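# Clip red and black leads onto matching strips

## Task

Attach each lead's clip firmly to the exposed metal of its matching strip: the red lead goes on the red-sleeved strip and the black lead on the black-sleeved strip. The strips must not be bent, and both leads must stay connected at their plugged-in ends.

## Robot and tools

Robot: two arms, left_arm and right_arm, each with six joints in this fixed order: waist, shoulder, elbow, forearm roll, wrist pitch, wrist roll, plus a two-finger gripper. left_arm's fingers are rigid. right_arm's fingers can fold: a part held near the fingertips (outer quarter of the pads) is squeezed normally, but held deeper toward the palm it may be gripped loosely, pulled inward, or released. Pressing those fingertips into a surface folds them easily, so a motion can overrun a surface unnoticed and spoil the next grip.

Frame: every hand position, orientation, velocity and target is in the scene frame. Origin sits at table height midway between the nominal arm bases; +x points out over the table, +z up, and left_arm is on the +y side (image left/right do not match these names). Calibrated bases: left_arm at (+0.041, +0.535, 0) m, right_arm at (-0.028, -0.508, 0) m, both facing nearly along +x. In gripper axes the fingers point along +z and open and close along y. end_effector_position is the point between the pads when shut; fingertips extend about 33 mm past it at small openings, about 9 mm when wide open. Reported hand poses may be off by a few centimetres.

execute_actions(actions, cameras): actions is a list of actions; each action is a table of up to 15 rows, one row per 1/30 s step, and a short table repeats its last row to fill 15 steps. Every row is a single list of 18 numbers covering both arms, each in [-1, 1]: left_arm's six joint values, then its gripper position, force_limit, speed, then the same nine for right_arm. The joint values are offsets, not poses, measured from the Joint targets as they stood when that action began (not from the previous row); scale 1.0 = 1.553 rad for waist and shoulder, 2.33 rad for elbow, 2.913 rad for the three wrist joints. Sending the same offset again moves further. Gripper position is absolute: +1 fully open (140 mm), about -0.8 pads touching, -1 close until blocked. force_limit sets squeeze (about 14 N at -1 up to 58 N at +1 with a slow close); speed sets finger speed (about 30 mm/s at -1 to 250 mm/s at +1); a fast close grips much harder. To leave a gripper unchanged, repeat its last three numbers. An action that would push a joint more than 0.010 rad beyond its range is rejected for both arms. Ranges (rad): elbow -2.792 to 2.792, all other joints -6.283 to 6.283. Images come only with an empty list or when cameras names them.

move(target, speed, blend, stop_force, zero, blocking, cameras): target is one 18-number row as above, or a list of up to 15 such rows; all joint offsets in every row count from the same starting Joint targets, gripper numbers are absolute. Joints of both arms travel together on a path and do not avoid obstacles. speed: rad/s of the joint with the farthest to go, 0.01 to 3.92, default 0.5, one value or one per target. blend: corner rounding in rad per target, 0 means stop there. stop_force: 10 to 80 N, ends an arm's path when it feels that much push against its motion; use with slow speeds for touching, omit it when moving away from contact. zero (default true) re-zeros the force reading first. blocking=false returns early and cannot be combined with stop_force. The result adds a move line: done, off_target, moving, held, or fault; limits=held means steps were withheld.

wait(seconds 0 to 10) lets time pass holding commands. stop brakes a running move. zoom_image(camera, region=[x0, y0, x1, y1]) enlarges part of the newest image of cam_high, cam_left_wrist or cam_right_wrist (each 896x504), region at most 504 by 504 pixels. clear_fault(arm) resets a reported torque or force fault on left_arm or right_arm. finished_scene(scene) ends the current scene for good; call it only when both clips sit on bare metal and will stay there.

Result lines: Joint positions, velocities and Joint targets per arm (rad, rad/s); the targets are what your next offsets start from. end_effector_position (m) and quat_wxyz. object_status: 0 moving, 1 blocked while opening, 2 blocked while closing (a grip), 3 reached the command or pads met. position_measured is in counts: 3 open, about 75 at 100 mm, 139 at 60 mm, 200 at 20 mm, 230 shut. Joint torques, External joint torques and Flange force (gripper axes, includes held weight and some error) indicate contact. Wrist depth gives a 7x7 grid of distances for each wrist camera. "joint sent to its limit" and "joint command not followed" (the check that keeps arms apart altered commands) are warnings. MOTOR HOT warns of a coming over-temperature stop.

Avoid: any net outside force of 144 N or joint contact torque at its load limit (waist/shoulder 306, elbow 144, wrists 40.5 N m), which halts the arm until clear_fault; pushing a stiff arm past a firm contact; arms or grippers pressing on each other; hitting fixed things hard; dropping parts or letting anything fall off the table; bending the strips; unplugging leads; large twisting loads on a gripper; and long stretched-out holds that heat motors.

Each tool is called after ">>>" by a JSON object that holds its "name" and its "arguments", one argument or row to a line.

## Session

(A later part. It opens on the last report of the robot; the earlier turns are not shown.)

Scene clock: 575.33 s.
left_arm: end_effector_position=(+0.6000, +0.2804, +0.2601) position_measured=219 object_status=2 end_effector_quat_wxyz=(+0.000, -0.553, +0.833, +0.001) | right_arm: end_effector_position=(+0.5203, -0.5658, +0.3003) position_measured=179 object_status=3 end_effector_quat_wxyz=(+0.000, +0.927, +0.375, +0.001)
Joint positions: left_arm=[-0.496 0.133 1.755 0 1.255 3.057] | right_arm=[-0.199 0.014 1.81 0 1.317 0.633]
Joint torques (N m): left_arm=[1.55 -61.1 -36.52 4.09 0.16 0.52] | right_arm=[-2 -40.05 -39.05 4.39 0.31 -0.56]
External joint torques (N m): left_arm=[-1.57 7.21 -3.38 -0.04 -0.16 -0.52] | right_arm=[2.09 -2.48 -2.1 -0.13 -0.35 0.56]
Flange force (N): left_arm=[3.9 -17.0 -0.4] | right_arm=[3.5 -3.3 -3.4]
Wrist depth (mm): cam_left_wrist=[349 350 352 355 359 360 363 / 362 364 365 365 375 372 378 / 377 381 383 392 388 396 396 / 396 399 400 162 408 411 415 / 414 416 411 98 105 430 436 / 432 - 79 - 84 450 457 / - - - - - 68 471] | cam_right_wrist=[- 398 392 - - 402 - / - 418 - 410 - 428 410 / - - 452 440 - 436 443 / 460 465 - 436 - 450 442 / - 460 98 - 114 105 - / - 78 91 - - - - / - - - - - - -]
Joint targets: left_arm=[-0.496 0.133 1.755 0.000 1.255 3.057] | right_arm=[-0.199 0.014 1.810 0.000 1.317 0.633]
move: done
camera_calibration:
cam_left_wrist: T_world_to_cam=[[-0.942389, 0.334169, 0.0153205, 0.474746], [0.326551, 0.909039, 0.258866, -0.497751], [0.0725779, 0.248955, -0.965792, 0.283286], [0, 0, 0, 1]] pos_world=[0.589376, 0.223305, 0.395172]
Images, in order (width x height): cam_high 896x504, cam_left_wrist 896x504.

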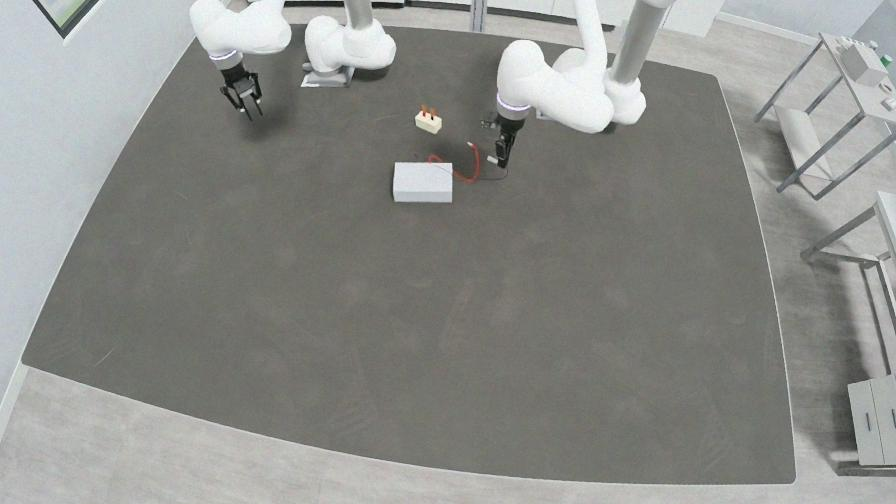

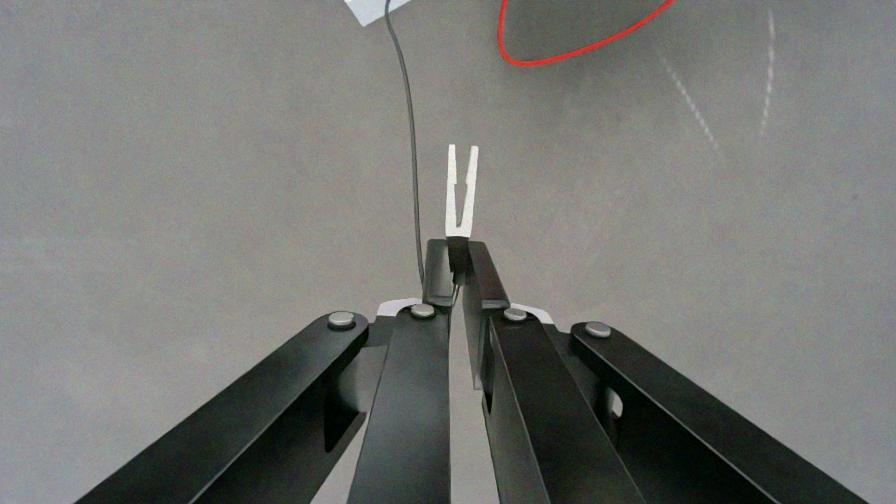

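>>> {"name": "move", "arguments": {
  "target": [0, 0, 0, 0, 0, 0, -1, -1, -1, 0.75646, 0.26238, -0.1865, 0, 0.00949, -0.69269, -0.4, -1, -1],
  "speed": 0.4,
  "cameras": ["cam_right_wrist", "cam_high"]
}}

>>> {"name": "zoom_image", "arguments": {
  "camera": "cam_high",
  "region": [360, 60, 540, 200]
}}

Scene clock: 587.90 s.
left_arm: end_effector_position=(+0.6002, +0.2804, +0.2601) position_measured=219 object_status=2 end_effector_quat_wxyz=(+0.000, -0.553, +0.833, +0.001) | right_arm: end_effector_position=(+0.3699, +0.1856, +0.2608) position_measured=179 object_status=3 end_effector_quat_wxyz=(+0.000, -0.399, +0.917, +0.000)
Joint positions: left_arm=[-0.496 0.133 1.755 0 1.255 3.057] | right_arm=[0.976 0.421 1.375 0 1.345 -1.384]
Joint torques (N m): left_arm=[2.35 -61.54 -37.6 4.13 0.21 0.4] | right_arm=[-2.2 -81.16 -39.54 4.45 0.41 -0.75]
External joint torques (N m): left_arm=[-2.29 7.73 -2.33 -0.07 -0.21 -0.4] | right_arm=[2.4 -3.43 -1.91 -0.17 -0.36 0.75]
Flange force (N): left_arm=[4.8 -15.8 1.3] | right_arm=[2.0 3.6 -3.1]
Wrist depth (mm): cam_left_wrist=[348 351 353 354 358 360 364 / 362 365 367 368 373 371 378 / 377 380 386 386 388 390 394 / 395 399 402 397 409 413 416 / 414 415 413 98 120 431 443 / 432 - 79 - 84 448 450 / - - - - - 68 470] | cam_right_wrist=[364 - 366 370 361 367 367 / 332 - 378 386 - - 374 / - 344 393 392 396 - - / - 336 403 407 394 429 404 / 437 361 107 - 114 418 - / - 78 91 455 - - - / - - - 464 - - -]
Joint targets: left_arm=[-0.496 0.133 1.755 0.000 1.255 3.057] | right_arm=[0.976 0.421 1.375 0.000 1.345 -1.385]
move: done
camera_calibration:
cam_right_wrist: T_world_to_cam=[[-0.720042, 0.693922, -0.00343843, 0.147478], [0.666211, 0.692657, 0.276387, -0.430851], [0.194173, 0.196719, -0.96104, 0.284667], [0, 0, 0, 1]] pos_world=[0.337953, 0.140094, 0.393165]
Images, in order (width x height): cam_high 896x504, cam_right_wrist 896x504.

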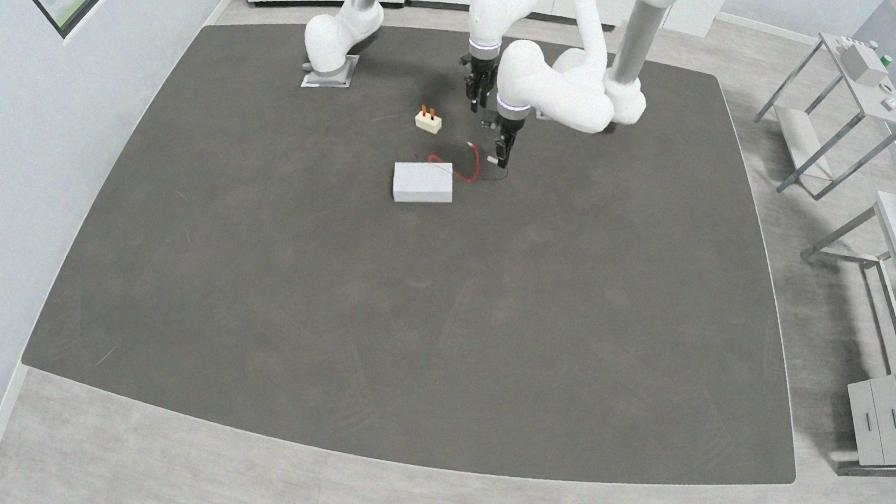

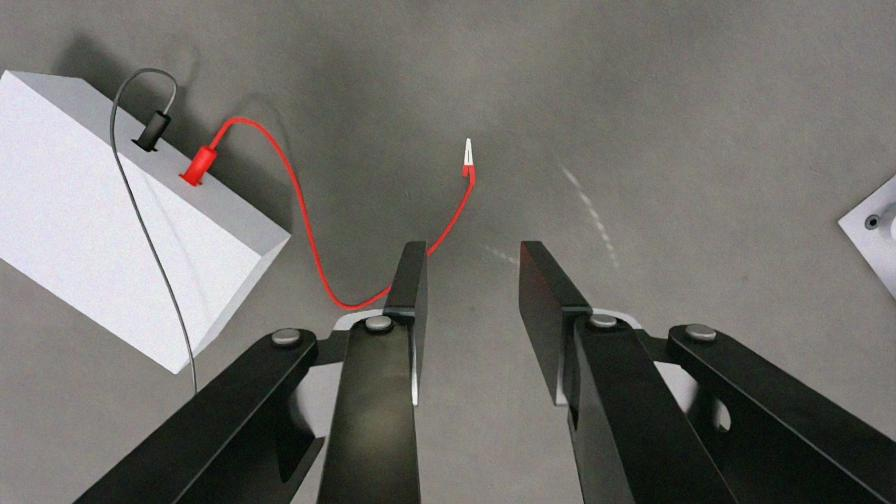

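Scaled by 2.800 from the camera's 896x504 image, which has a finer 1280x720 frame.

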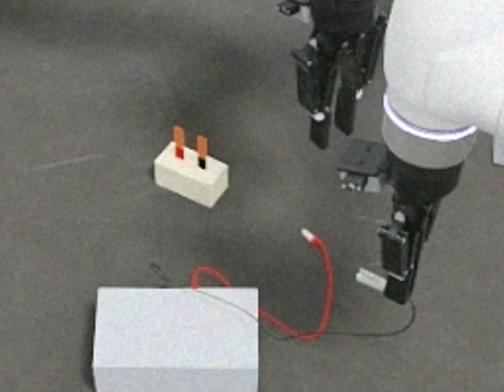

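>>> {"name": "zoom_image", "arguments": {
  "camera": "cam_right_wrist",
  "region": [430, 120, 510, 220]
}}

Scaled by 5.040 from the camera's 896x504 image, which has a finer 1280x720 frame.

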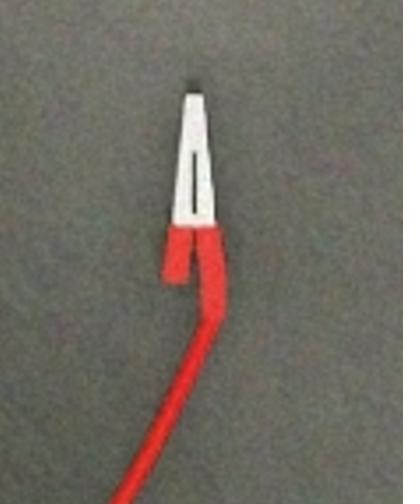

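>>> {"name": "move", "arguments": {
  "target": [0, 0, 0, 0, 0, 0, -1, -1, -1, 0.007273, 0.047619, 0.065962, 0, -0.078148, 0.005071, -0.4, -1, -1],
  "speed": 0.12,
  "cameras": ["cam_right_wrist"]
}}

>>> {"name": "zoom_image", "arguments": {
  "camera": "cam_right_wrist",
  "region": [390, 130, 560, 330]
}}

Scene clock: 635.03 s.
left_arm: end_effector_position=(+0.6002, +0.2804, +0.2601) position_measured=219 object_status=2 end_effector_quat_wxyz=(+0.000, -0.553, +0.833, +0.001) | right_arm: end_effector_position=(+0.3614, +0.1891, +0.1208) position_measured=179 object_status=3 end_effector_quat_wxyz=(+0.000, -0.397, +0.918, +0.000)
Joint positions: left_arm=[-0.496 0.133 1.755 0 1.255 3.057] | right_arm=[0.987 0.495 1.529 0 1.118 -1.37]
Joint torques (N m): left_arm=[2.03 -61.58 -37.5 4.05 0.13 0.39] | right_arm=[-1.8 -84.73 -37.14 4.12 0.51 -0.48]
External joint torques (N m): left_arm=[-1.99 7.73 -2.46 0.01 -0.13 -0.39] | right_arm=[1.78 -3.07 -0.94 -0.2 -0.47 0.48]
Flange force (N): left_arm=[4.3 -16.1 1.0] | right_arm=[3.2 2.1 -2.3]
Wrist depth (mm): cam_left_wrist=[348 349 353 353 358 360 363 / 362 366 367 369 372 376 377 / 378 381 385 385 389 391 - / 395 408 402 396 408 410 412 / 413 413 413 98 417 429 436 / 436 - 78 - 84 449 460 / - - - - - 68 476] | cam_right_wrist=[237 237 235 236 236 232 236 / 249 249 244 - 243 - 240 / - 255 252 249 257 - - / 237 264 - 264 - 262 268 / 208 256 98 - 114 - 277 / 207 82 91 - - - 286 / - - - - - - -]
Joint targets: left_arm=[-0.496 0.133 1.755 0.000 1.255 3.057] | right_arm=[0.987 0.495 1.529 0.000 1.117 -1.370]
move: done
camera_calibration:
cam_right_wrist: T_world_to_cam=[[-0.717786, 0.696255, -0.0034915, 0.137099], [0.668462, 0.690519, 0.276301, -0.389339], [0.194787, 0.195991, -0.961065, 0.150991], [0, 0, 0, 1]] pos_world=[0.329255, 0.143797, 0.253165]
Images, in order (width x height): cam_right_wrist 896x504.

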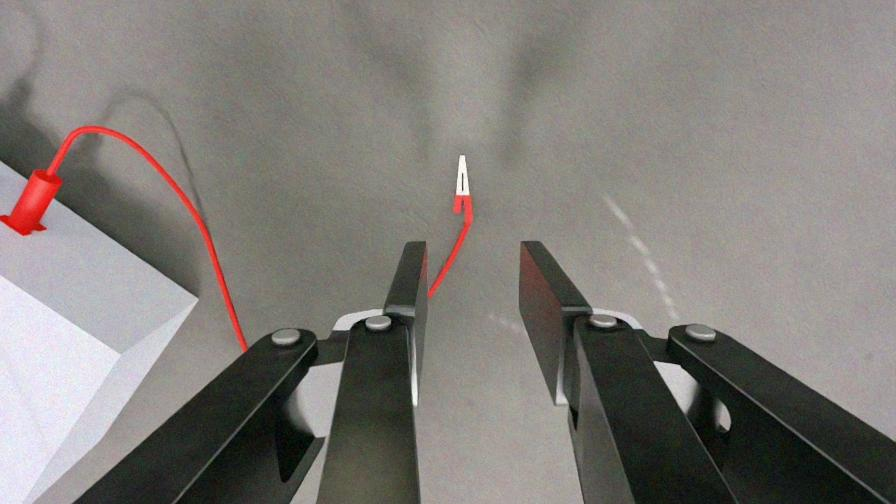

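Scaled by 2.520 from the camera's 896x504 image, which has a finer 1280x720 frame.

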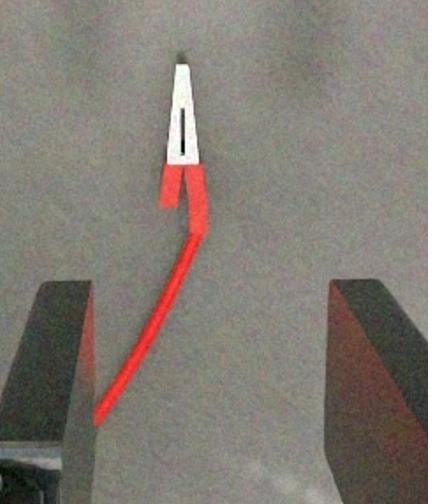

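>>> {"name": "move", "arguments": {
  "target": [0, 0, 0, 0, 0, 0, -1, -1, -1, -0.000827, 0.034553, 0.023937, 0, -0.037568, -0.000441, -0.4, -1, -1],
  "speed": 0.06,
  "cameras": ["cam_right_wrist"]
}}

>>> {"name": "zoom_image", "arguments": {
  "camera": "cam_right_wrist",
  "region": [390, 130, 560, 330]
}}

Scene clock: 657.43 s.
left_arm: end_effector_position=(+0.6002, +0.2804, +0.2601) position_measured=219 object_status=2 end_effector_quat_wxyz=(+0.000, -0.553, +0.833, +0.001) | right_arm: end_effector_position=(+0.3618, +0.1879, +0.0508) position_measured=179 object_status=3 end_effector_quat_wxyz=(+0.000, -0.397, +0.918, +0.000)
Joint positions: left_arm=[-0.496 0.133 1.755 0 1.255 3.057] | right_arm=[0.986 0.549 1.584 0 1.008 -1.371]
Joint torques (N m): left_arm=[2.26 -61.66 -37.45 4.1 0.14 0.39] | right_arm=[-1.94 -86.93 -34.12 3.9 0.27 -0.53]
External joint torques (N m): left_arm=[-2.21 7.65 -2.62 -0.03 -0.15 -0.39] | right_arm=[2 -4.12 -1.92 -0.19 -0.23 0.53]
Flange force (N): left_arm=[4.7 -16.3 0.8] | right_arm=[2.0 2.8 -4.5]
Wrist depth (mm): cam_left_wrist=[349 351 353 354 357 360 361 / 363 366 368 369 373 377 380 / 375 382 385 387 392 391 394 / 394 399 399 163 406 411 414 / 414 415 409 98 102 425 436 / 432 - 79 - 84 450 458 / - - - - - 68 477] | cam_right_wrist=[170 170 172 170 171 171 168 / 177 176 177 178 177 175 177 / 184 185 182 182 184 185 181 / 193 191 193 192 190 189 194 / 198 198 197 199 122 99 198 / 186 78 91 211 115 - 207 / - - - 216 - - -]
Joint targets: left_arm=[-0.496 0.133 1.755 0.000 1.255 3.057] | right_arm=[0.986 0.549 1.584 0.000 1.008 -1.371]
move: done
camera_calibration:
cam_right_wrist: T_world_to_cam=[[-0.717786, 0.696255, -0.0034915, 0.138047], [0.668462, 0.690519, 0.276301, -0.369368], [0.194787, 0.195991, -0.961065, 0.0838929], [0, 0, 0, 1]] pos_world=[0.329655, 0.142497, 0.183165]
Images, in order (width x height): cam_right_wrist 896x504.

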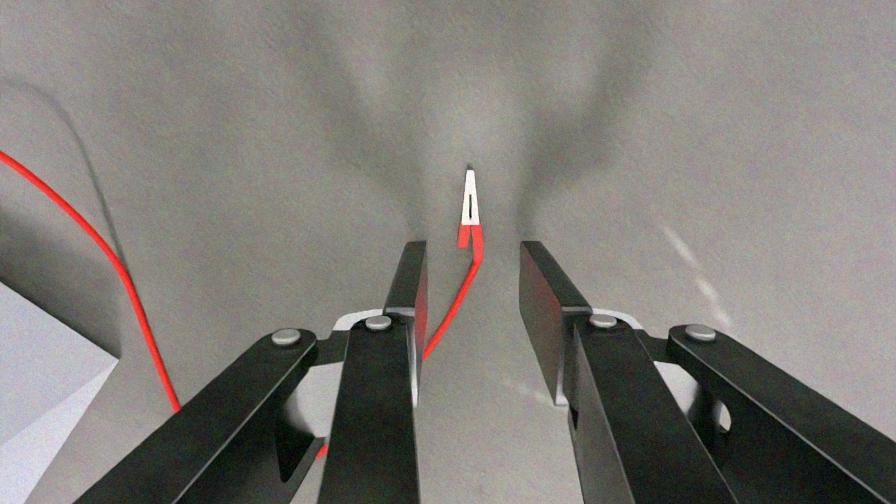

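Scaled by 2.520 from the camera's 896x504 image, which has a finer 1280x720 frame.

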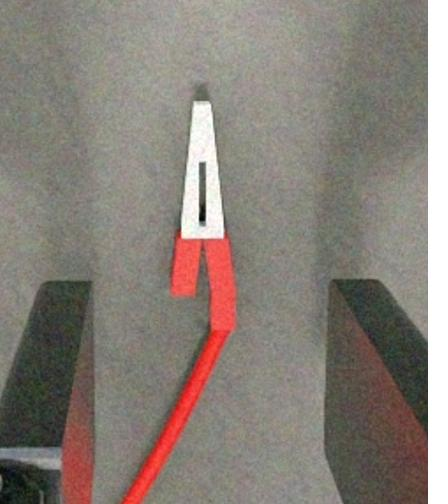

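>>> {"name": "move", "arguments": {
  "target": [0, 0, 0, 0, 0, 0, -1, -1, -1, -0.000476, 0.006999, 0.005078, 0, -0.007793, -0.000254, -0.4, -1, -1],
  "speed": 0.02,
  "stop_force": 10,
  "cameras": ["cam_right_wrist"]
}}

>>> {"name": "zoom_image", "arguments": {
  "camera": "cam_right_wrist",
  "region": [390, 130, 560, 330]
}}

Scene clock: 683.53 s.
left_arm: end_effector_position=(+0.6002, +0.2804, +0.2601) position_measured=219 object_status=2 end_effector_quat_wxyz=(+0.000, -0.553, +0.833, +0.001) | right_arm: end_effector_position=(+0.3617, +0.1866, +0.0365) position_measured=179 object_status=3 end_effector_quat_wxyz=(+0.000, -0.397, +0.918, +0.000)
Joint positions: left_arm=[-0.496 0.133 1.755 0 1.255 3.057] | right_arm=[0.985 0.56 1.596 0 0.985 -1.372]
Joint torques (N m): left_arm=[2.53 -61.47 -37.21 4.02 0.17 0.37] | right_arm=[-1.79 -87.43 -33.6 3.82 0.44 -0.53]
External joint torques (N m): left_arm=[-2.49 7.46 -2.84 0.05 -0.17 -0.37] | right_arm=[2 -3.32 -1.82 -0.17 -0.41 0.53]
Flange force (N): left_arm=[5.1 -16.3 0.4] | right_arm=[1.3 3.0 -3.5]
Wrist depth (mm): cam_left_wrist=[348 351 352 355 357 361 364 / 362 367 366 368 372 377 378 / 377 380 393 383 388 393 394 / 396 400 403 162 411 405 416 / 413 416 412 98 417 - 434 / 431 - 78 - 84 458 457 / - - - - - 68 476] | cam_right_wrist=[157 157 156 157 157 158 158 / 163 163 165 163 161 162 163 / 168 169 168 169 171 171 169 / - 177 177 168 174 174 178 / 183 182 123 187 114 183 183 / 190 78 91 191 115 - 193 / - - - 203 - - -]
Joint targets: left_arm=[-0.496 0.133 1.755 0.000 1.255 3.057] | right_arm=[0.985 0.560 1.596 0.000 0.985 -1.372]
move: done
camera_calibration:
cam_right_wrist: T_world_to_cam=[[-0.717786, 0.696255, -0.0034915, 0.13883], [0.668462, 0.690519, 0.276301, -0.364452], [0.194787, 0.195991, -0.961065, 0.0704239], [0, 0, 0, 1]] pos_world=[0.329555, 0.141197, 0.168865]
Images, in order (width x height): cam_right_wrist 896x504.

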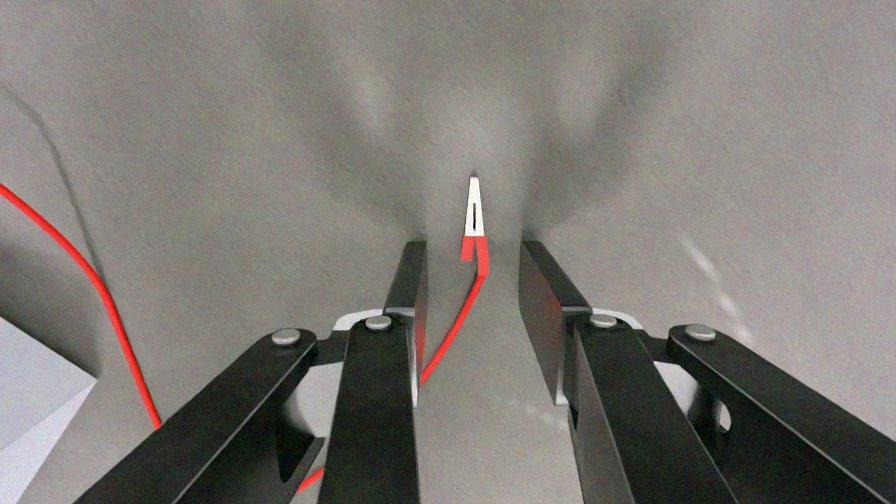

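Scaled by 2.520 from the camera's 896x504 image, which has a finer 1280x720 frame.

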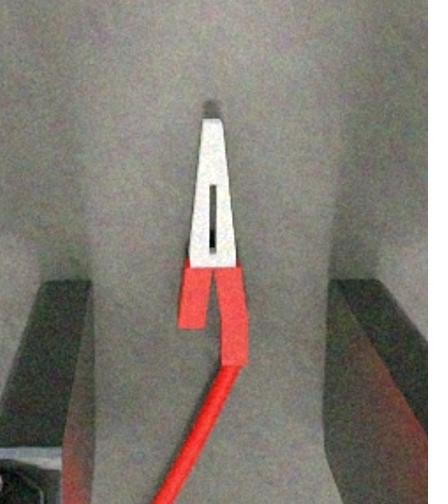

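>>> {"name": "execute_actions", "arguments": {
  "actions": [
    [[0,0,0,0,0,0,-1,-1,-1,0,0,0,0,0,0,-1,-1,-1]],
    [[0,0,0,0,0,0,-1,-1,-1,0,0,0,0,0,0,-1,-1,-1]],
    [[0,0,0,0,0,0,-1,-1,-1,0,0,0,0,0,0,-1,-1,-1]],
    [[0,0,0,0,0,0,-1,-1,-1,0,0,0,0,0,0,-1,-1,-1]]
  ],
  "cameras": ["cam_right_wrist"]
}}

>>> {"name": "zoom_image", "arguments": {
  "camera": "cam_right_wrist",
  "region": [390, 130, 560, 330]
}}

Scene clock: 693.47 s.
left_arm: end_effector_position=(+0.6002, +0.2804, +0.2601) position_measured=219 object_status=2 end_effector_quat_wxyz=(+0.000, -0.553, +0.833, +0.001) | right_arm: end_effector_position=(+0.3617, +0.1866, +0.0365) position_measured=221 object_status=2 end_effector_quat_wxyz=(+0.000, -0.397, +0.918, +0.000)
Joint positions: left_arm=[-0.496 0.133 1.755 0 1.255 3.057] | right_arm=[0.985 0.56 1.596 0 0.985 -1.372]
Joint torques (N m): left_arm=[2.94 -61.9 -37.41 4.1 0.13 0.36] | right_arm=[-1.79 -87.25 -33.28 3.88 0.42 -0.51]
External joint torques (N m): left_arm=[-2.9 8.02 -2.62 -0.03 -0.14 -0.36] | right_arm=[2.05 -3.83 -1.98 -0.24 -0.37 0.51]
External joint torques at the end of the 1st action: left_arm=[-2.6 7.95 -2.52 0.01 -0.19 -0.36] | right_arm=[1.95 -3.51 -1.86 -0.18 -0.36 0.53]
External joint torques at the end of the 2nd action: left_arm=[-2.22 7.45 -2.57 -0.02 -0.12 -0.32] | right_arm=[2.05 -4.01 -2.19 -0.2 -0.37 0.51]
External joint torques at the end of the 3rd action: left_arm=[-2.14 8.26 -2.65 0.03 -0.14 -0.36] | right_arm=[1.58 -3.8 -2.05 -0.21 -0.33 0.52]
Flange force (N): left_arm=[5.8 -16.8 0.9] | right_arm=[1.6 2.9 -4.1]
Flange force at the end of the 1st action (N): left_arm=[5.3 -16.5 1.1] | right_arm=[1.4 2.9 -3.8]
Flange force at the end of the 2nd action (N): left_arm=[4.6 -15.9 0.7] | right_arm=[1.3 3.0 -4.4]
Flange force at the end of the 3rd action (N): left_arm=[4.6 -17.3 1.0] | right_arm=[1.2 2.4 -4.2]
Wrist depth (mm): cam_left_wrist=[348 350 352 354 360 359 363 / 365 365 367 373 372 376 378 / 375 381 385 384 389 392 396 / 396 398 398 396 409 412 414 / 410 416 - 98 120 429 435 / - - 79 - 84 450 455 / - - - - - 68 465] | cam_right_wrist=[157 157 157 158 157 156 156 / 163 163 163 162 162 162 163 / 169 168 169 169 171 168 169 / 176 176 175 174 177 177 176 / 184 184 182 111 122 183 - / 184 191 82 - - 76 - / - - - - - 76 -]
Joint targets: left_arm=[-0.496 0.133 1.755 0.000 1.255 3.057] | right_arm=[0.985 0.560 1.596 0.000 0.985 -1.372]
camera_calibration:
cam_right_wrist: T_world_to_cam=[[-0.717786, 0.696255, -0.0034915, 0.13883], [0.668462, 0.690519, 0.276301, -0.364452], [0.194787, 0.195991, -0.961065, 0.0704239], [0, 0, 0, 1]] pos_world=[0.329555, 0.141197, 0.168865]
Images, in order (width x height): cam_right_wrist 896x504.

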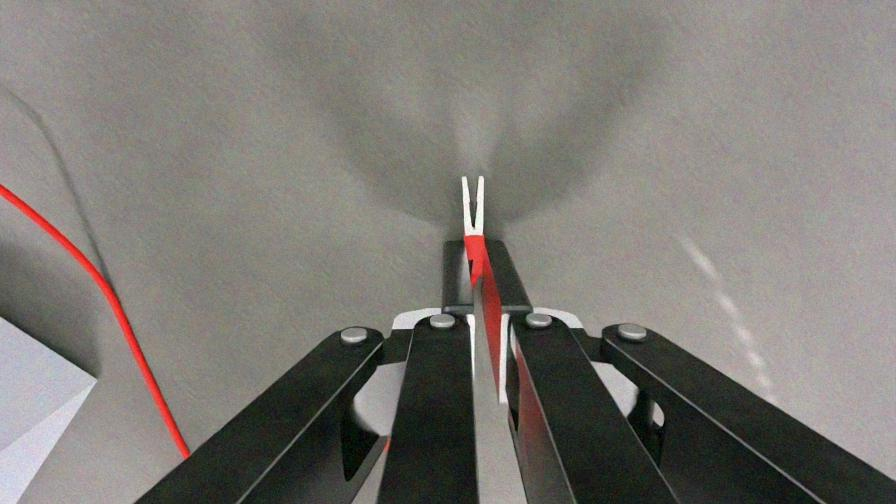

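Scaled by 2.520 from the camera's 896x504 image, which has a finer 1280x720 frame.

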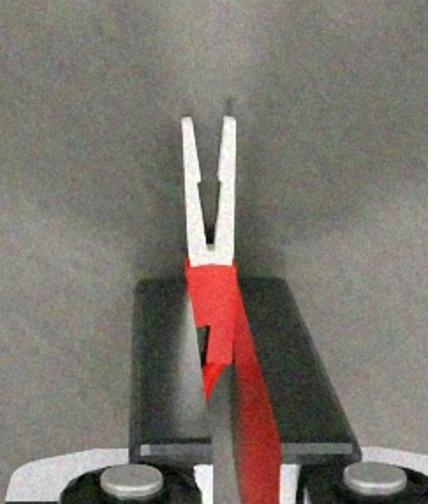

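>>> {"name": "move", "arguments": {
  "target": [0, 0, 0, 0, 0, 0, -1, -1, -1, 0, -0.090051, -0.086139, 0, 0.116908, 0, -1, -1, -1],
  "speed": 0.1,
  "cameras": ["cam_right_wrist", "cam_high"]
}}

>>> {"name": "zoom_image", "arguments": {
  "camera": "cam_high",
  "region": [360, 60, 540, 200]
}}

>>> {"name": "zoom_image", "arguments": {
  "camera": "cam_right_wrist",
  "region": [390, 130, 560, 330]
}}

Scene clock: 739.73 s.
left_arm: end_effector_position=(+0.6002, +0.2804, +0.2601) position_measured=219 object_status=2 end_effector_quat_wxyz=(+0.000, -0.553, +0.833, +0.001) | right_arm: end_effector_position=(+0.3617, +0.1866, +0.2506) position_measured=221 object_status=2 end_effector_quat_wxyz=(+0.000, -0.397, +0.918, +0.000)
Joint positions: left_arm=[-0.496 0.133 1.755 0 1.255 3.057] | right_arm=[0.985 0.42 1.396 0 1.326 -1.372]
Joint torques (N m): left_arm=[2.5 -61.67 -37.37 4.1 0.17 0.38] | right_arm=[-1.87 -81.34 -38.65 4.42 0.38 -0.54]
External joint torques (N m): left_arm=[-2.45 7.77 -2.57 -0.04 -0.17 -0.38] | right_arm=[1.98 -2.41 -2.47 -0.17 -0.34 0.54]
Flange force (N): left_arm=[5.1 -16.3 0.9] | right_arm=[-1.0 3.5 -3.5]
Wrist depth (mm): cam_left_wrist=[347 351 353 355 - 363 362 / 362 364 366 370 372 377 378 / 378 379 383 386 391 392 397 / 394 393 401 396 407 408 413 / 404 415 411 98 105 432 435 / 434 - 78 - 84 439 459 / - - - - - 68 475] | cam_right_wrist=[358 353 361 362 361 356 349 / 354 - - 372 369 - 365 / 318 381 387 379 - - - / 331 330 401 169 405 - 396 / 343 - 411 111 411 416 407 / - - 82 - - 76 - / - - - - - 76 -]
Joint targets: left_arm=[-0.496 0.133 1.755 0.000 1.255 3.057] | right_arm=[0.985 0.420 1.396 0.000 1.326 -1.372]
move: done
camera_calibration:
cam_right_wrist: T_world_to_cam=[[-0.717847, 0.696192, -0.00344375, 0.139588], [0.668397, 0.690555, 0.276367, -0.42359], [0.194783, 0.196088, -0.961046, 0.276072], [0, 0, 0, 1]] pos_world=[0.329555, 0.141197, 0.382865]
Images, in order (width x height): cam_high 896x504, cam_right_wrist 896x504.

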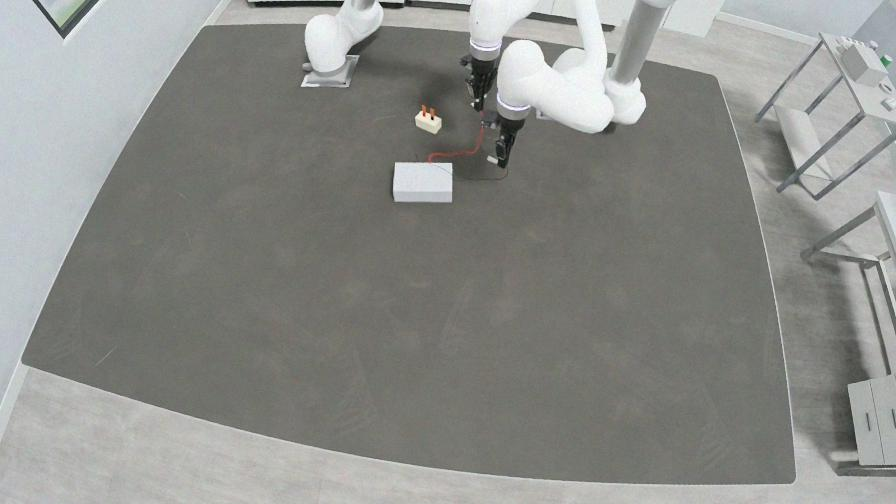

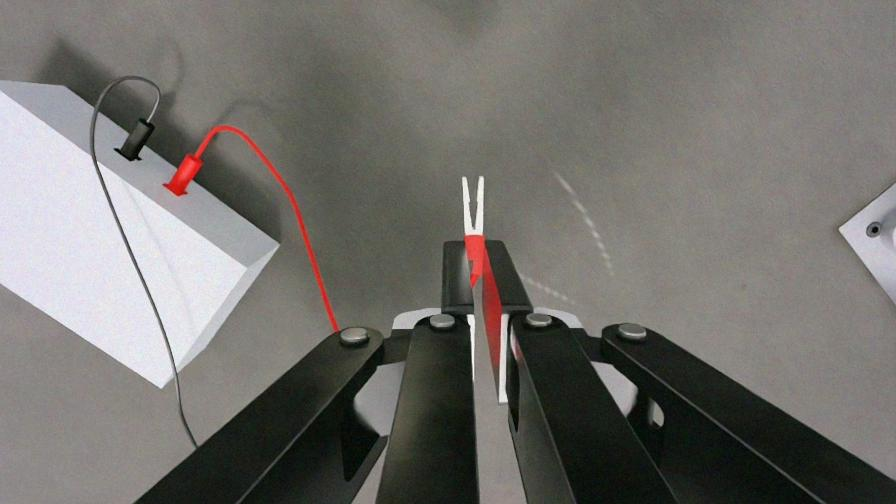

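Scaled by 2.800 from the camera's 896x504 image, which has a finer 1280x720 frame.

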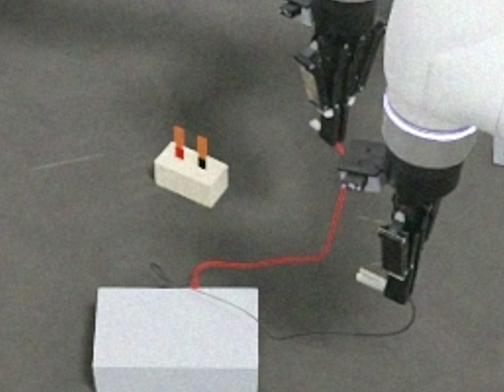

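Scaled by 2.520 from the camera's 896x504 image, which has a finer 1280x720 frame.

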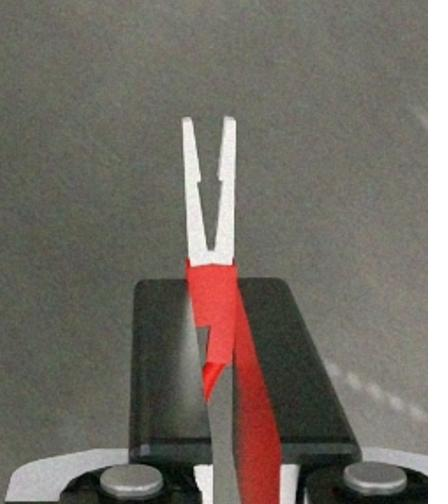

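>>> {"name": "move", "arguments": {
  "target": [0, 0, 0, 0, 0, 0, -1, -1, -1, -0.112295, -0.144397, 0.129814, 0, -0.026851, 0.418267, -1, -1, -1],
  "speed": 0.3,
  "cameras": ["cam_right_wrist", "cam_high"]
}}

>>> {"name": "zoom_image", "arguments": {
  "camera": "cam_high",
  "region": [360, 60, 540, 200]
}}

Scene clock: 761.13 s.
left_arm: end_effector_position=(+0.6002, +0.2804, +0.2601) position_measured=219 object_status=2 end_effector_quat_wxyz=(+0.000, -0.553, +0.833, +0.001) | right_arm: end_effector_position=(+0.3800, +0.0007, +0.2508) position_measured=221 object_status=2 end_effector_quat_wxyz=(+0.000, +0.284, +0.959, +0.000)
Joint positions: left_arm=[-0.496 0.133 1.755 0 1.255 3.057] | right_arm=[0.811 0.196 1.698 0 1.248 -0.154]
Joint torques (N m): left_arm=[2.05 -61.74 -37.4 4.06 0.15 0.36] | right_arm=[-2.13 -57.22 -38.35 4.35 0.36 -0.47]
External joint torques (N m): left_arm=[-2.01 7.75 -2.68 0 -0.15 -0.36] | right_arm=[2.01 -3.85 -2.23 -0.15 -0.37 0.47]
Flange force (N): left_arm=[4.3 -16.6 0.8] | right_arm=[4.0 -1.3 -4.1]
Wrist depth (mm): cam_left_wrist=[349 350 354 360 355 360 363 / 362 366 369 369 372 376 379 / 375 380 382 384 381 394 396 / 396 399 399 163 412 411 412 / 413 414 411 98 120 429 429 / 432 - 78 - 84 449 461 / - - - - - 68 478] | cam_right_wrist=[- - - 366 362 354 - / 373 372 372 366 368 371 - / 384 398 - - - - 371 / - - - 156 - 397 - / - 414 - 111 117 335 - / - - 82 - - 76 - / - - - - - 76 -]
Joint targets: left_arm=[-0.496 0.133 1.755 0.000 1.255 3.057] | right_arm=[0.811 0.196 1.698 0.000 1.248 -0.153]
move: done
camera_calibration:
cam_right_wrist: T_world_to_cam=[[0.557979, 0.829848, -0.00347063, -0.202776], [0.798179, -0.535531, 0.275893, -0.355874], [0.22709, -0.156713, -0.961182, 0.297224], [0, 0, 0, 1]] pos_world=[0.329699, 0.02427, 0.383165]
Images, in order (width x height): cam_high 896x504, cam_right_wrist 896x504.

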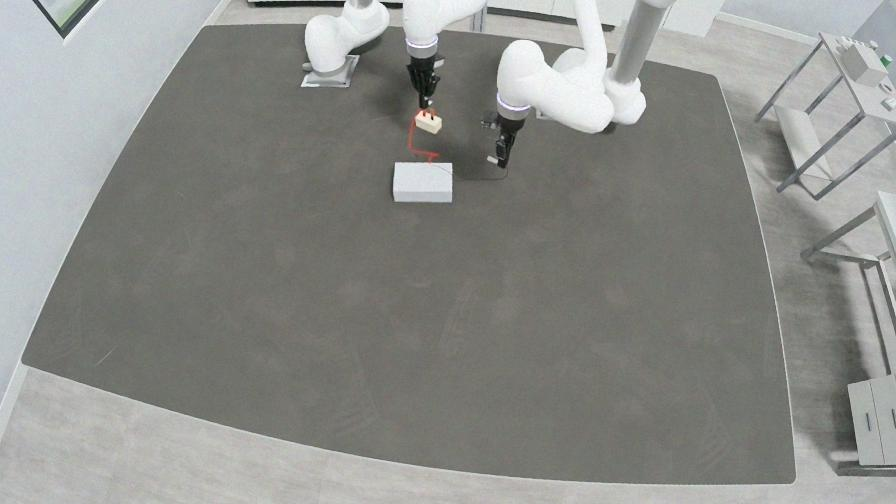

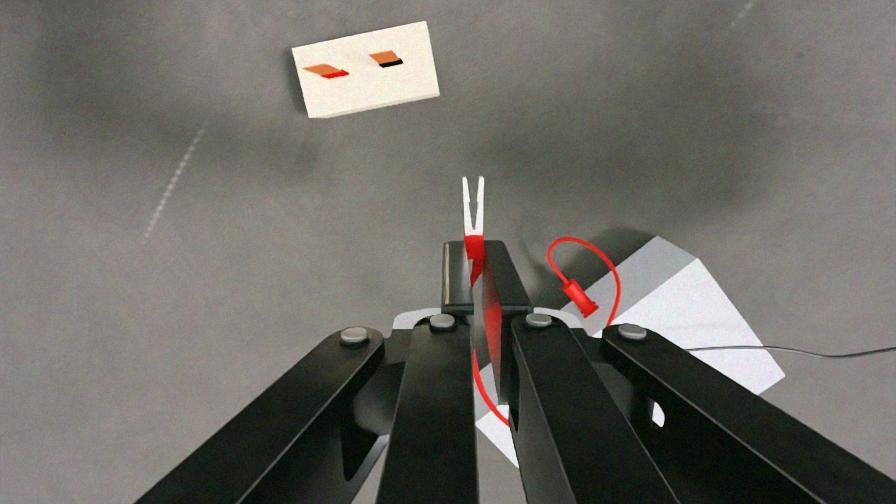

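Scaled by 2.800 from the camera's 896x504 image, which has a finer 1280x720 frame.

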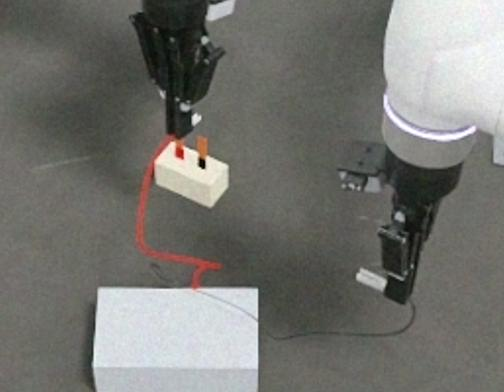

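>>> {"name": "zoom_image", "arguments": {
  "camera": "cam_right_wrist",
  "region": [450, 220, 700, 470]
}}

>>> {"name": "zoom_image", "arguments": {
  "camera": "cam_high",
  "region": [400, 130, 470, 190]
}}

Scaled by 2.016 from the camera's 896x504 image, which has a finer 1280x720 frame.

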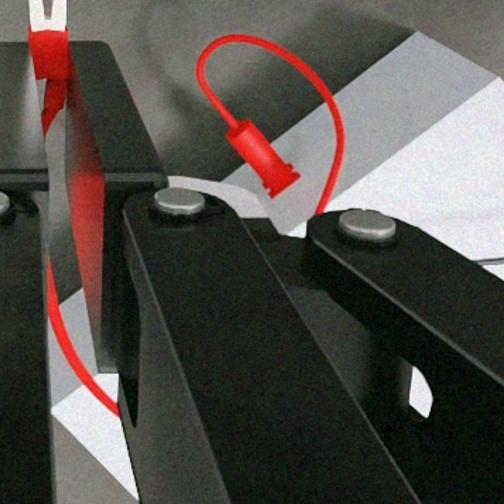

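Scaled by 7.200 from the camera's 896x504 image, which has a finer 1280x720 frame.

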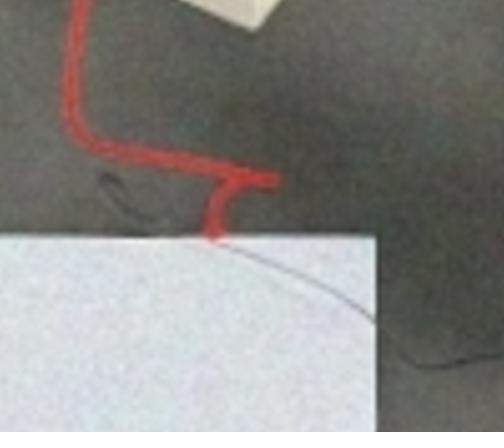

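>>> {"name": "move", "arguments": {
  "target": [0, 0, 0, 0, 0, 0, -1, -1, -1, 0.059136, -0.166712, 0.119749, 0, -0.006904, 0.510238, -1, -1, -1],
  "speed": 0.25,
  "cameras": ["cam_right_wrist", "cam_high"]
}}

>>> {"name": "zoom_image", "arguments": {
  "camera": "cam_high",
  "region": [380, 80, 480, 200]
}}

>>> {"name": "zoom_image", "arguments": {
  "camera": "cam_right_wrist",
  "region": [380, 40, 580, 340]
}}

Scene clock: 809.90 s.
left_arm: end_effector_position=(+0.6002, +0.2804, +0.2601) position_measured=219 object_status=2 end_effector_quat_wxyz=(+0.000, -0.553, +0.833, +0.001) | right_arm: end_effector_position=(+0.2344, -0.0954, +0.2508) position_measured=221 object_status=2 end_effector_quat_wxyz=(+0.000, +0.833, +0.553, +0.000)
Joint positions: left_arm=[-0.496 0.133 1.755 0 1.255 3.057] | right_arm=[0.902 -0.063 1.977 0 1.227 1.333]
Joint torques (N m): left_arm=[2.49 -61.37 -37.41 4.07 0.13 0.42] | right_arm=[-1.56 -31.11 -38.05 4.3 0.41 -0.41]
External joint torques (N m): left_arm=[-2.46 7.6 -2.55 -0.01 -0.13 -0.42] | right_arm=[1.46 -2.52 -2.33 -0.15 -0.48 0.41]
Flange force (N): left_arm=[5.1 -16.0 0.8] | right_arm=[0.4 -3.8 -3.7]
Wrist depth (mm): cam_left_wrist=[347 349 353 355 357 359 364 / 364 364 368 368 374 375 378 / 374 379 384 381 389 392 394 / 395 400 401 163 406 411 416 / 414 414 410 98 419 431 432 / 431 - 79 - 84 450 458 / - - - - - 68 479] | cam_right_wrist=[338 350 - 322 - 356 - / - 372 369 - 364 - - / - 386 388 385 388 - 389 / - - - 157 402 407 407 / 425 - 417 111 111 - 423 / 443 - 82 - - 76 441 / - - - - - 76 -]
Joint targets: left_arm=[-0.496 0.133 1.755 0.000 1.255 3.057] | right_arm=[0.902 -0.063 1.977 0.000 1.227 1.333]
move: done
camera_calibration:
cam_right_wrist: T_world_to_cam=[[0.914915, -0.403626, -0.00406536, -0.242989], [-0.386968, -0.87993, 0.275643, -0.0460831], [-0.114834, -0.250616, -0.961252, 0.386423], [0, 0, 0, 1]] pos_world=[0.248856, -0.0417827, 0.383165]
Images, in order (width x height): cam_high 896x504, cam_right_wrist 896x504.

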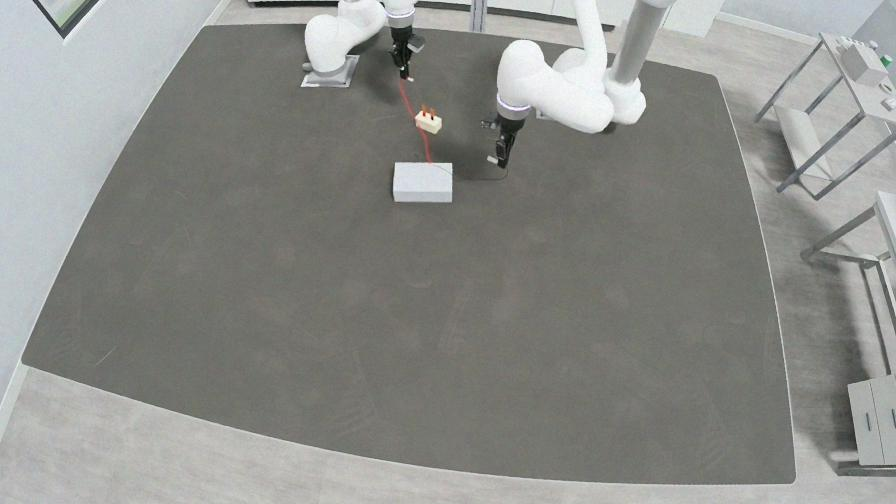

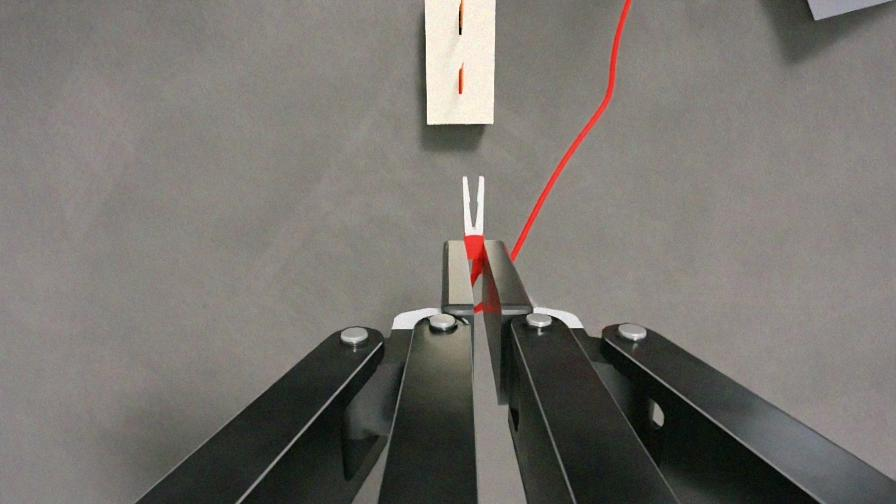

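Scaled by 4.200 from the camera's 896x504 image, which has a finer 1280x720 frame.

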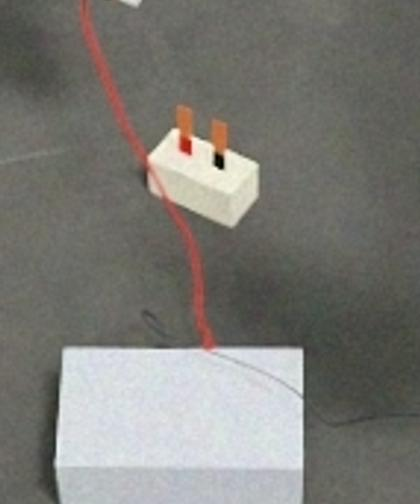

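Scaled by 1.680 from the camera's 896x504 image, which has a finer 1280x720 frame.

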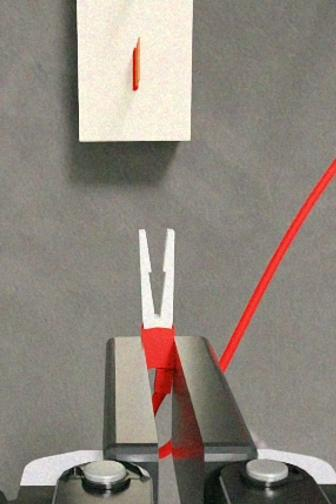

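>>> {"name": "zoom_image", "arguments": {
  "camera": "cam_right_wrist",
  "region": [410, 0, 510, 140]
}}

>>> {"name": "zoom_image", "arguments": {
  "camera": "cam_right_wrist",
  "region": [440, 160, 510, 260]
}}

Scaled by 3.600 from the camera's 896x504 image, which has a finer 1280x720 frame.

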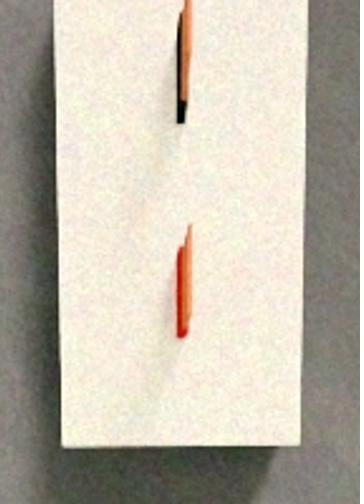

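Scaled by 5.040 from the camera's 896x504 image, which has a finer 1280x720 frame.

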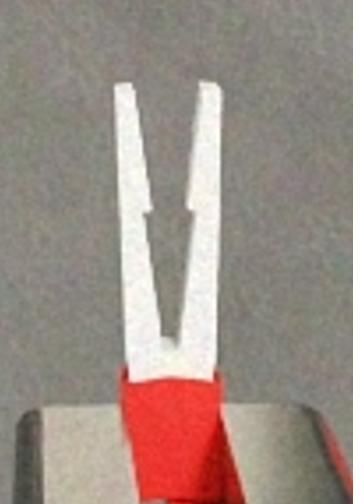

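>>> {"name": "move", "arguments": {
  "target": [0, 0, 0, 0, 0, 0, -1, -1, -1, 0, 0.07127, 0.067408, 0, -0.091913, 0.006591, -1, -1, -1],
  "speed": 0.08,
  "cameras": ["cam_right_wrist", "cam_high"]
}}

>>> {"name": "zoom_image", "arguments": {
  "camera": "cam_right_wrist",
  "region": [420, 0, 560, 250]
}}

>>> {"name": "zoom_image", "arguments": {
  "camera": "cam_high",
  "region": [380, 80, 480, 200]
}}

Scene clock: 890.47 s.
left_arm: end_effector_position=(+0.6002, +0.2804, +0.2601) position_measured=219 object_status=2 end_effector_quat_wxyz=(+0.000, -0.553, +0.833, +0.001) | right_arm: end_effector_position=(+0.2344, -0.0953, +0.1188) position_measured=221 object_status=2 end_effector_quat_wxyz=(+0.000, +0.839, +0.545, +0.000)
Joint positions: left_arm=[-0.496 0.133 1.755 0 1.255 3.057] | right_arm=[0.902 0.047 2.134 0 0.96 1.352]
Joint torques (N m): left_arm=[2.82 -62 -37.49 4.09 0.12 0.36] | right_arm=[-1.58 -37.84 -32.31 3.8 0.44 -0.54]
External joint torques (N m): left_arm=[-2.81 8.23 -2.56 -0.02 -0.13 -0.36] | right_arm=[1.68 -2.14 -2.76 -0.19 -0.5 0.54]
Flange force (N): left_arm=[5.6 -17.0 1.1] | right_arm=[2.2 -4.3 -4.1]
Wrist depth (mm): cam_left_wrist=[344 349 353 355 357 359 362 / 363 364 367 370 383 375 378 / 378 381 385 386 390 394 396 / 393 398 398 396 409 409 414 / 419 417 95 98 418 429 436 / 431 - 78 - 84 446 459 / - - - - - 68 478] | cam_right_wrist=[233 230 - 192 236 235 233 / 246 - 248 200 241 241 239 / 256 257 252 251 - 251 256 / 261 264 267 156 273 - 263 / 277 277 274 111 270 277 - / 285 284 82 - - 76 277 / - - - - - 76 -]
Joint targets: left_arm=[-0.496 0.133 1.755 0.000 1.255 3.057] | right_arm=[0.902 0.047 2.134 0.000 0.960 1.352]
move: done
camera_calibration:
cam_right_wrist: T_world_to_cam=[[0.906893, -0.421342, -0.00398871, -0.243374], [-0.404012, -0.872203, 0.275748, -0.00491513], [-0.119663, -0.248463, -0.961222, 0.260897], [0, 0, 0, 1]] pos_world=[0.249948, -0.0420074, 0.251165]
Images, in order (width x height): cam_high 896x504, cam_right_wrist 896x504.

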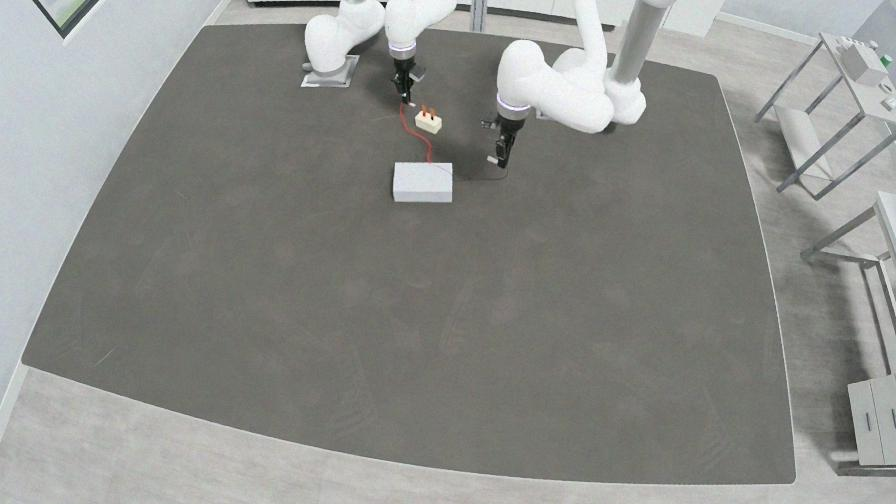

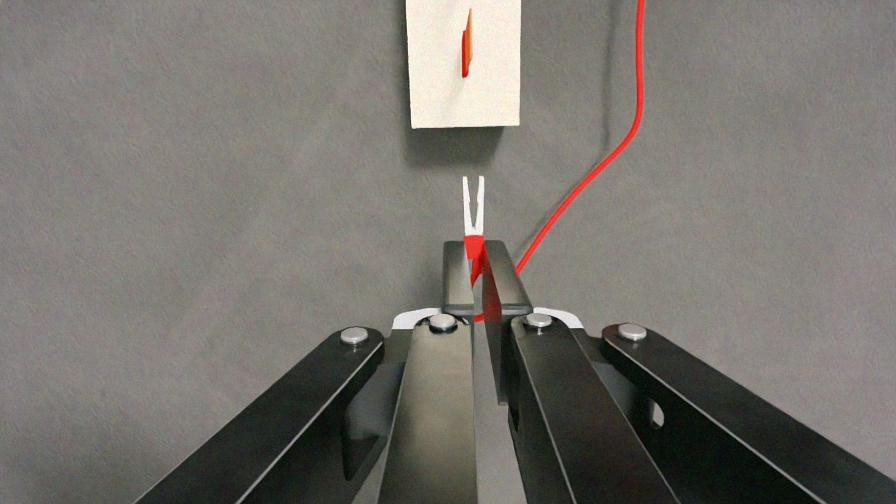

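Scaled by 2.016 from the camera's 896x504 image, which has a finer 1280x720 frame.

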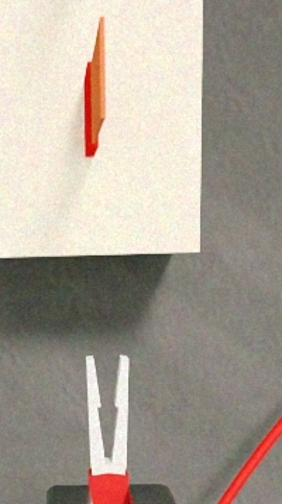

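Scaled by 4.200 from the camera's 896x504 image, which has a finer 1280x720 frame.

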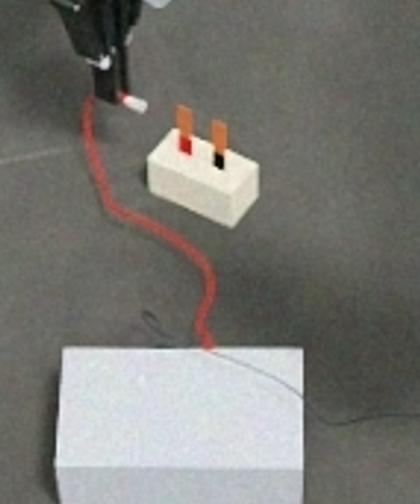

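>>> {"name": "zoom_image", "arguments": {
  "camera": "cam_right_wrist",
  "region": [440, 0, 500, 100]
}}

>>> {"name": "zoom_image", "arguments": {
  "camera": "cam_right_wrist",
  "region": [440, 150, 510, 250]
}}

Scaled by 5.040 from the camera's 896x504 image, which has a finer 1280x720 frame.

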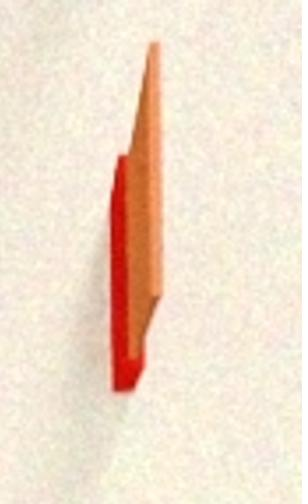

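Scaled by 5.040 from the camera's 896x504 image, which has a finer 1280x720 frame.

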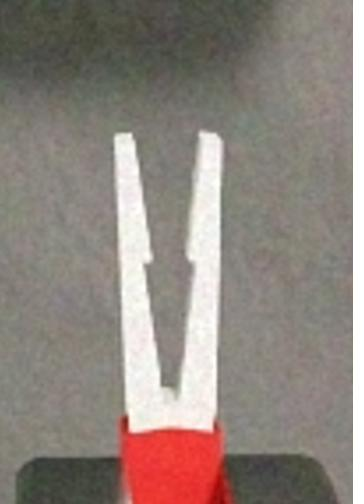

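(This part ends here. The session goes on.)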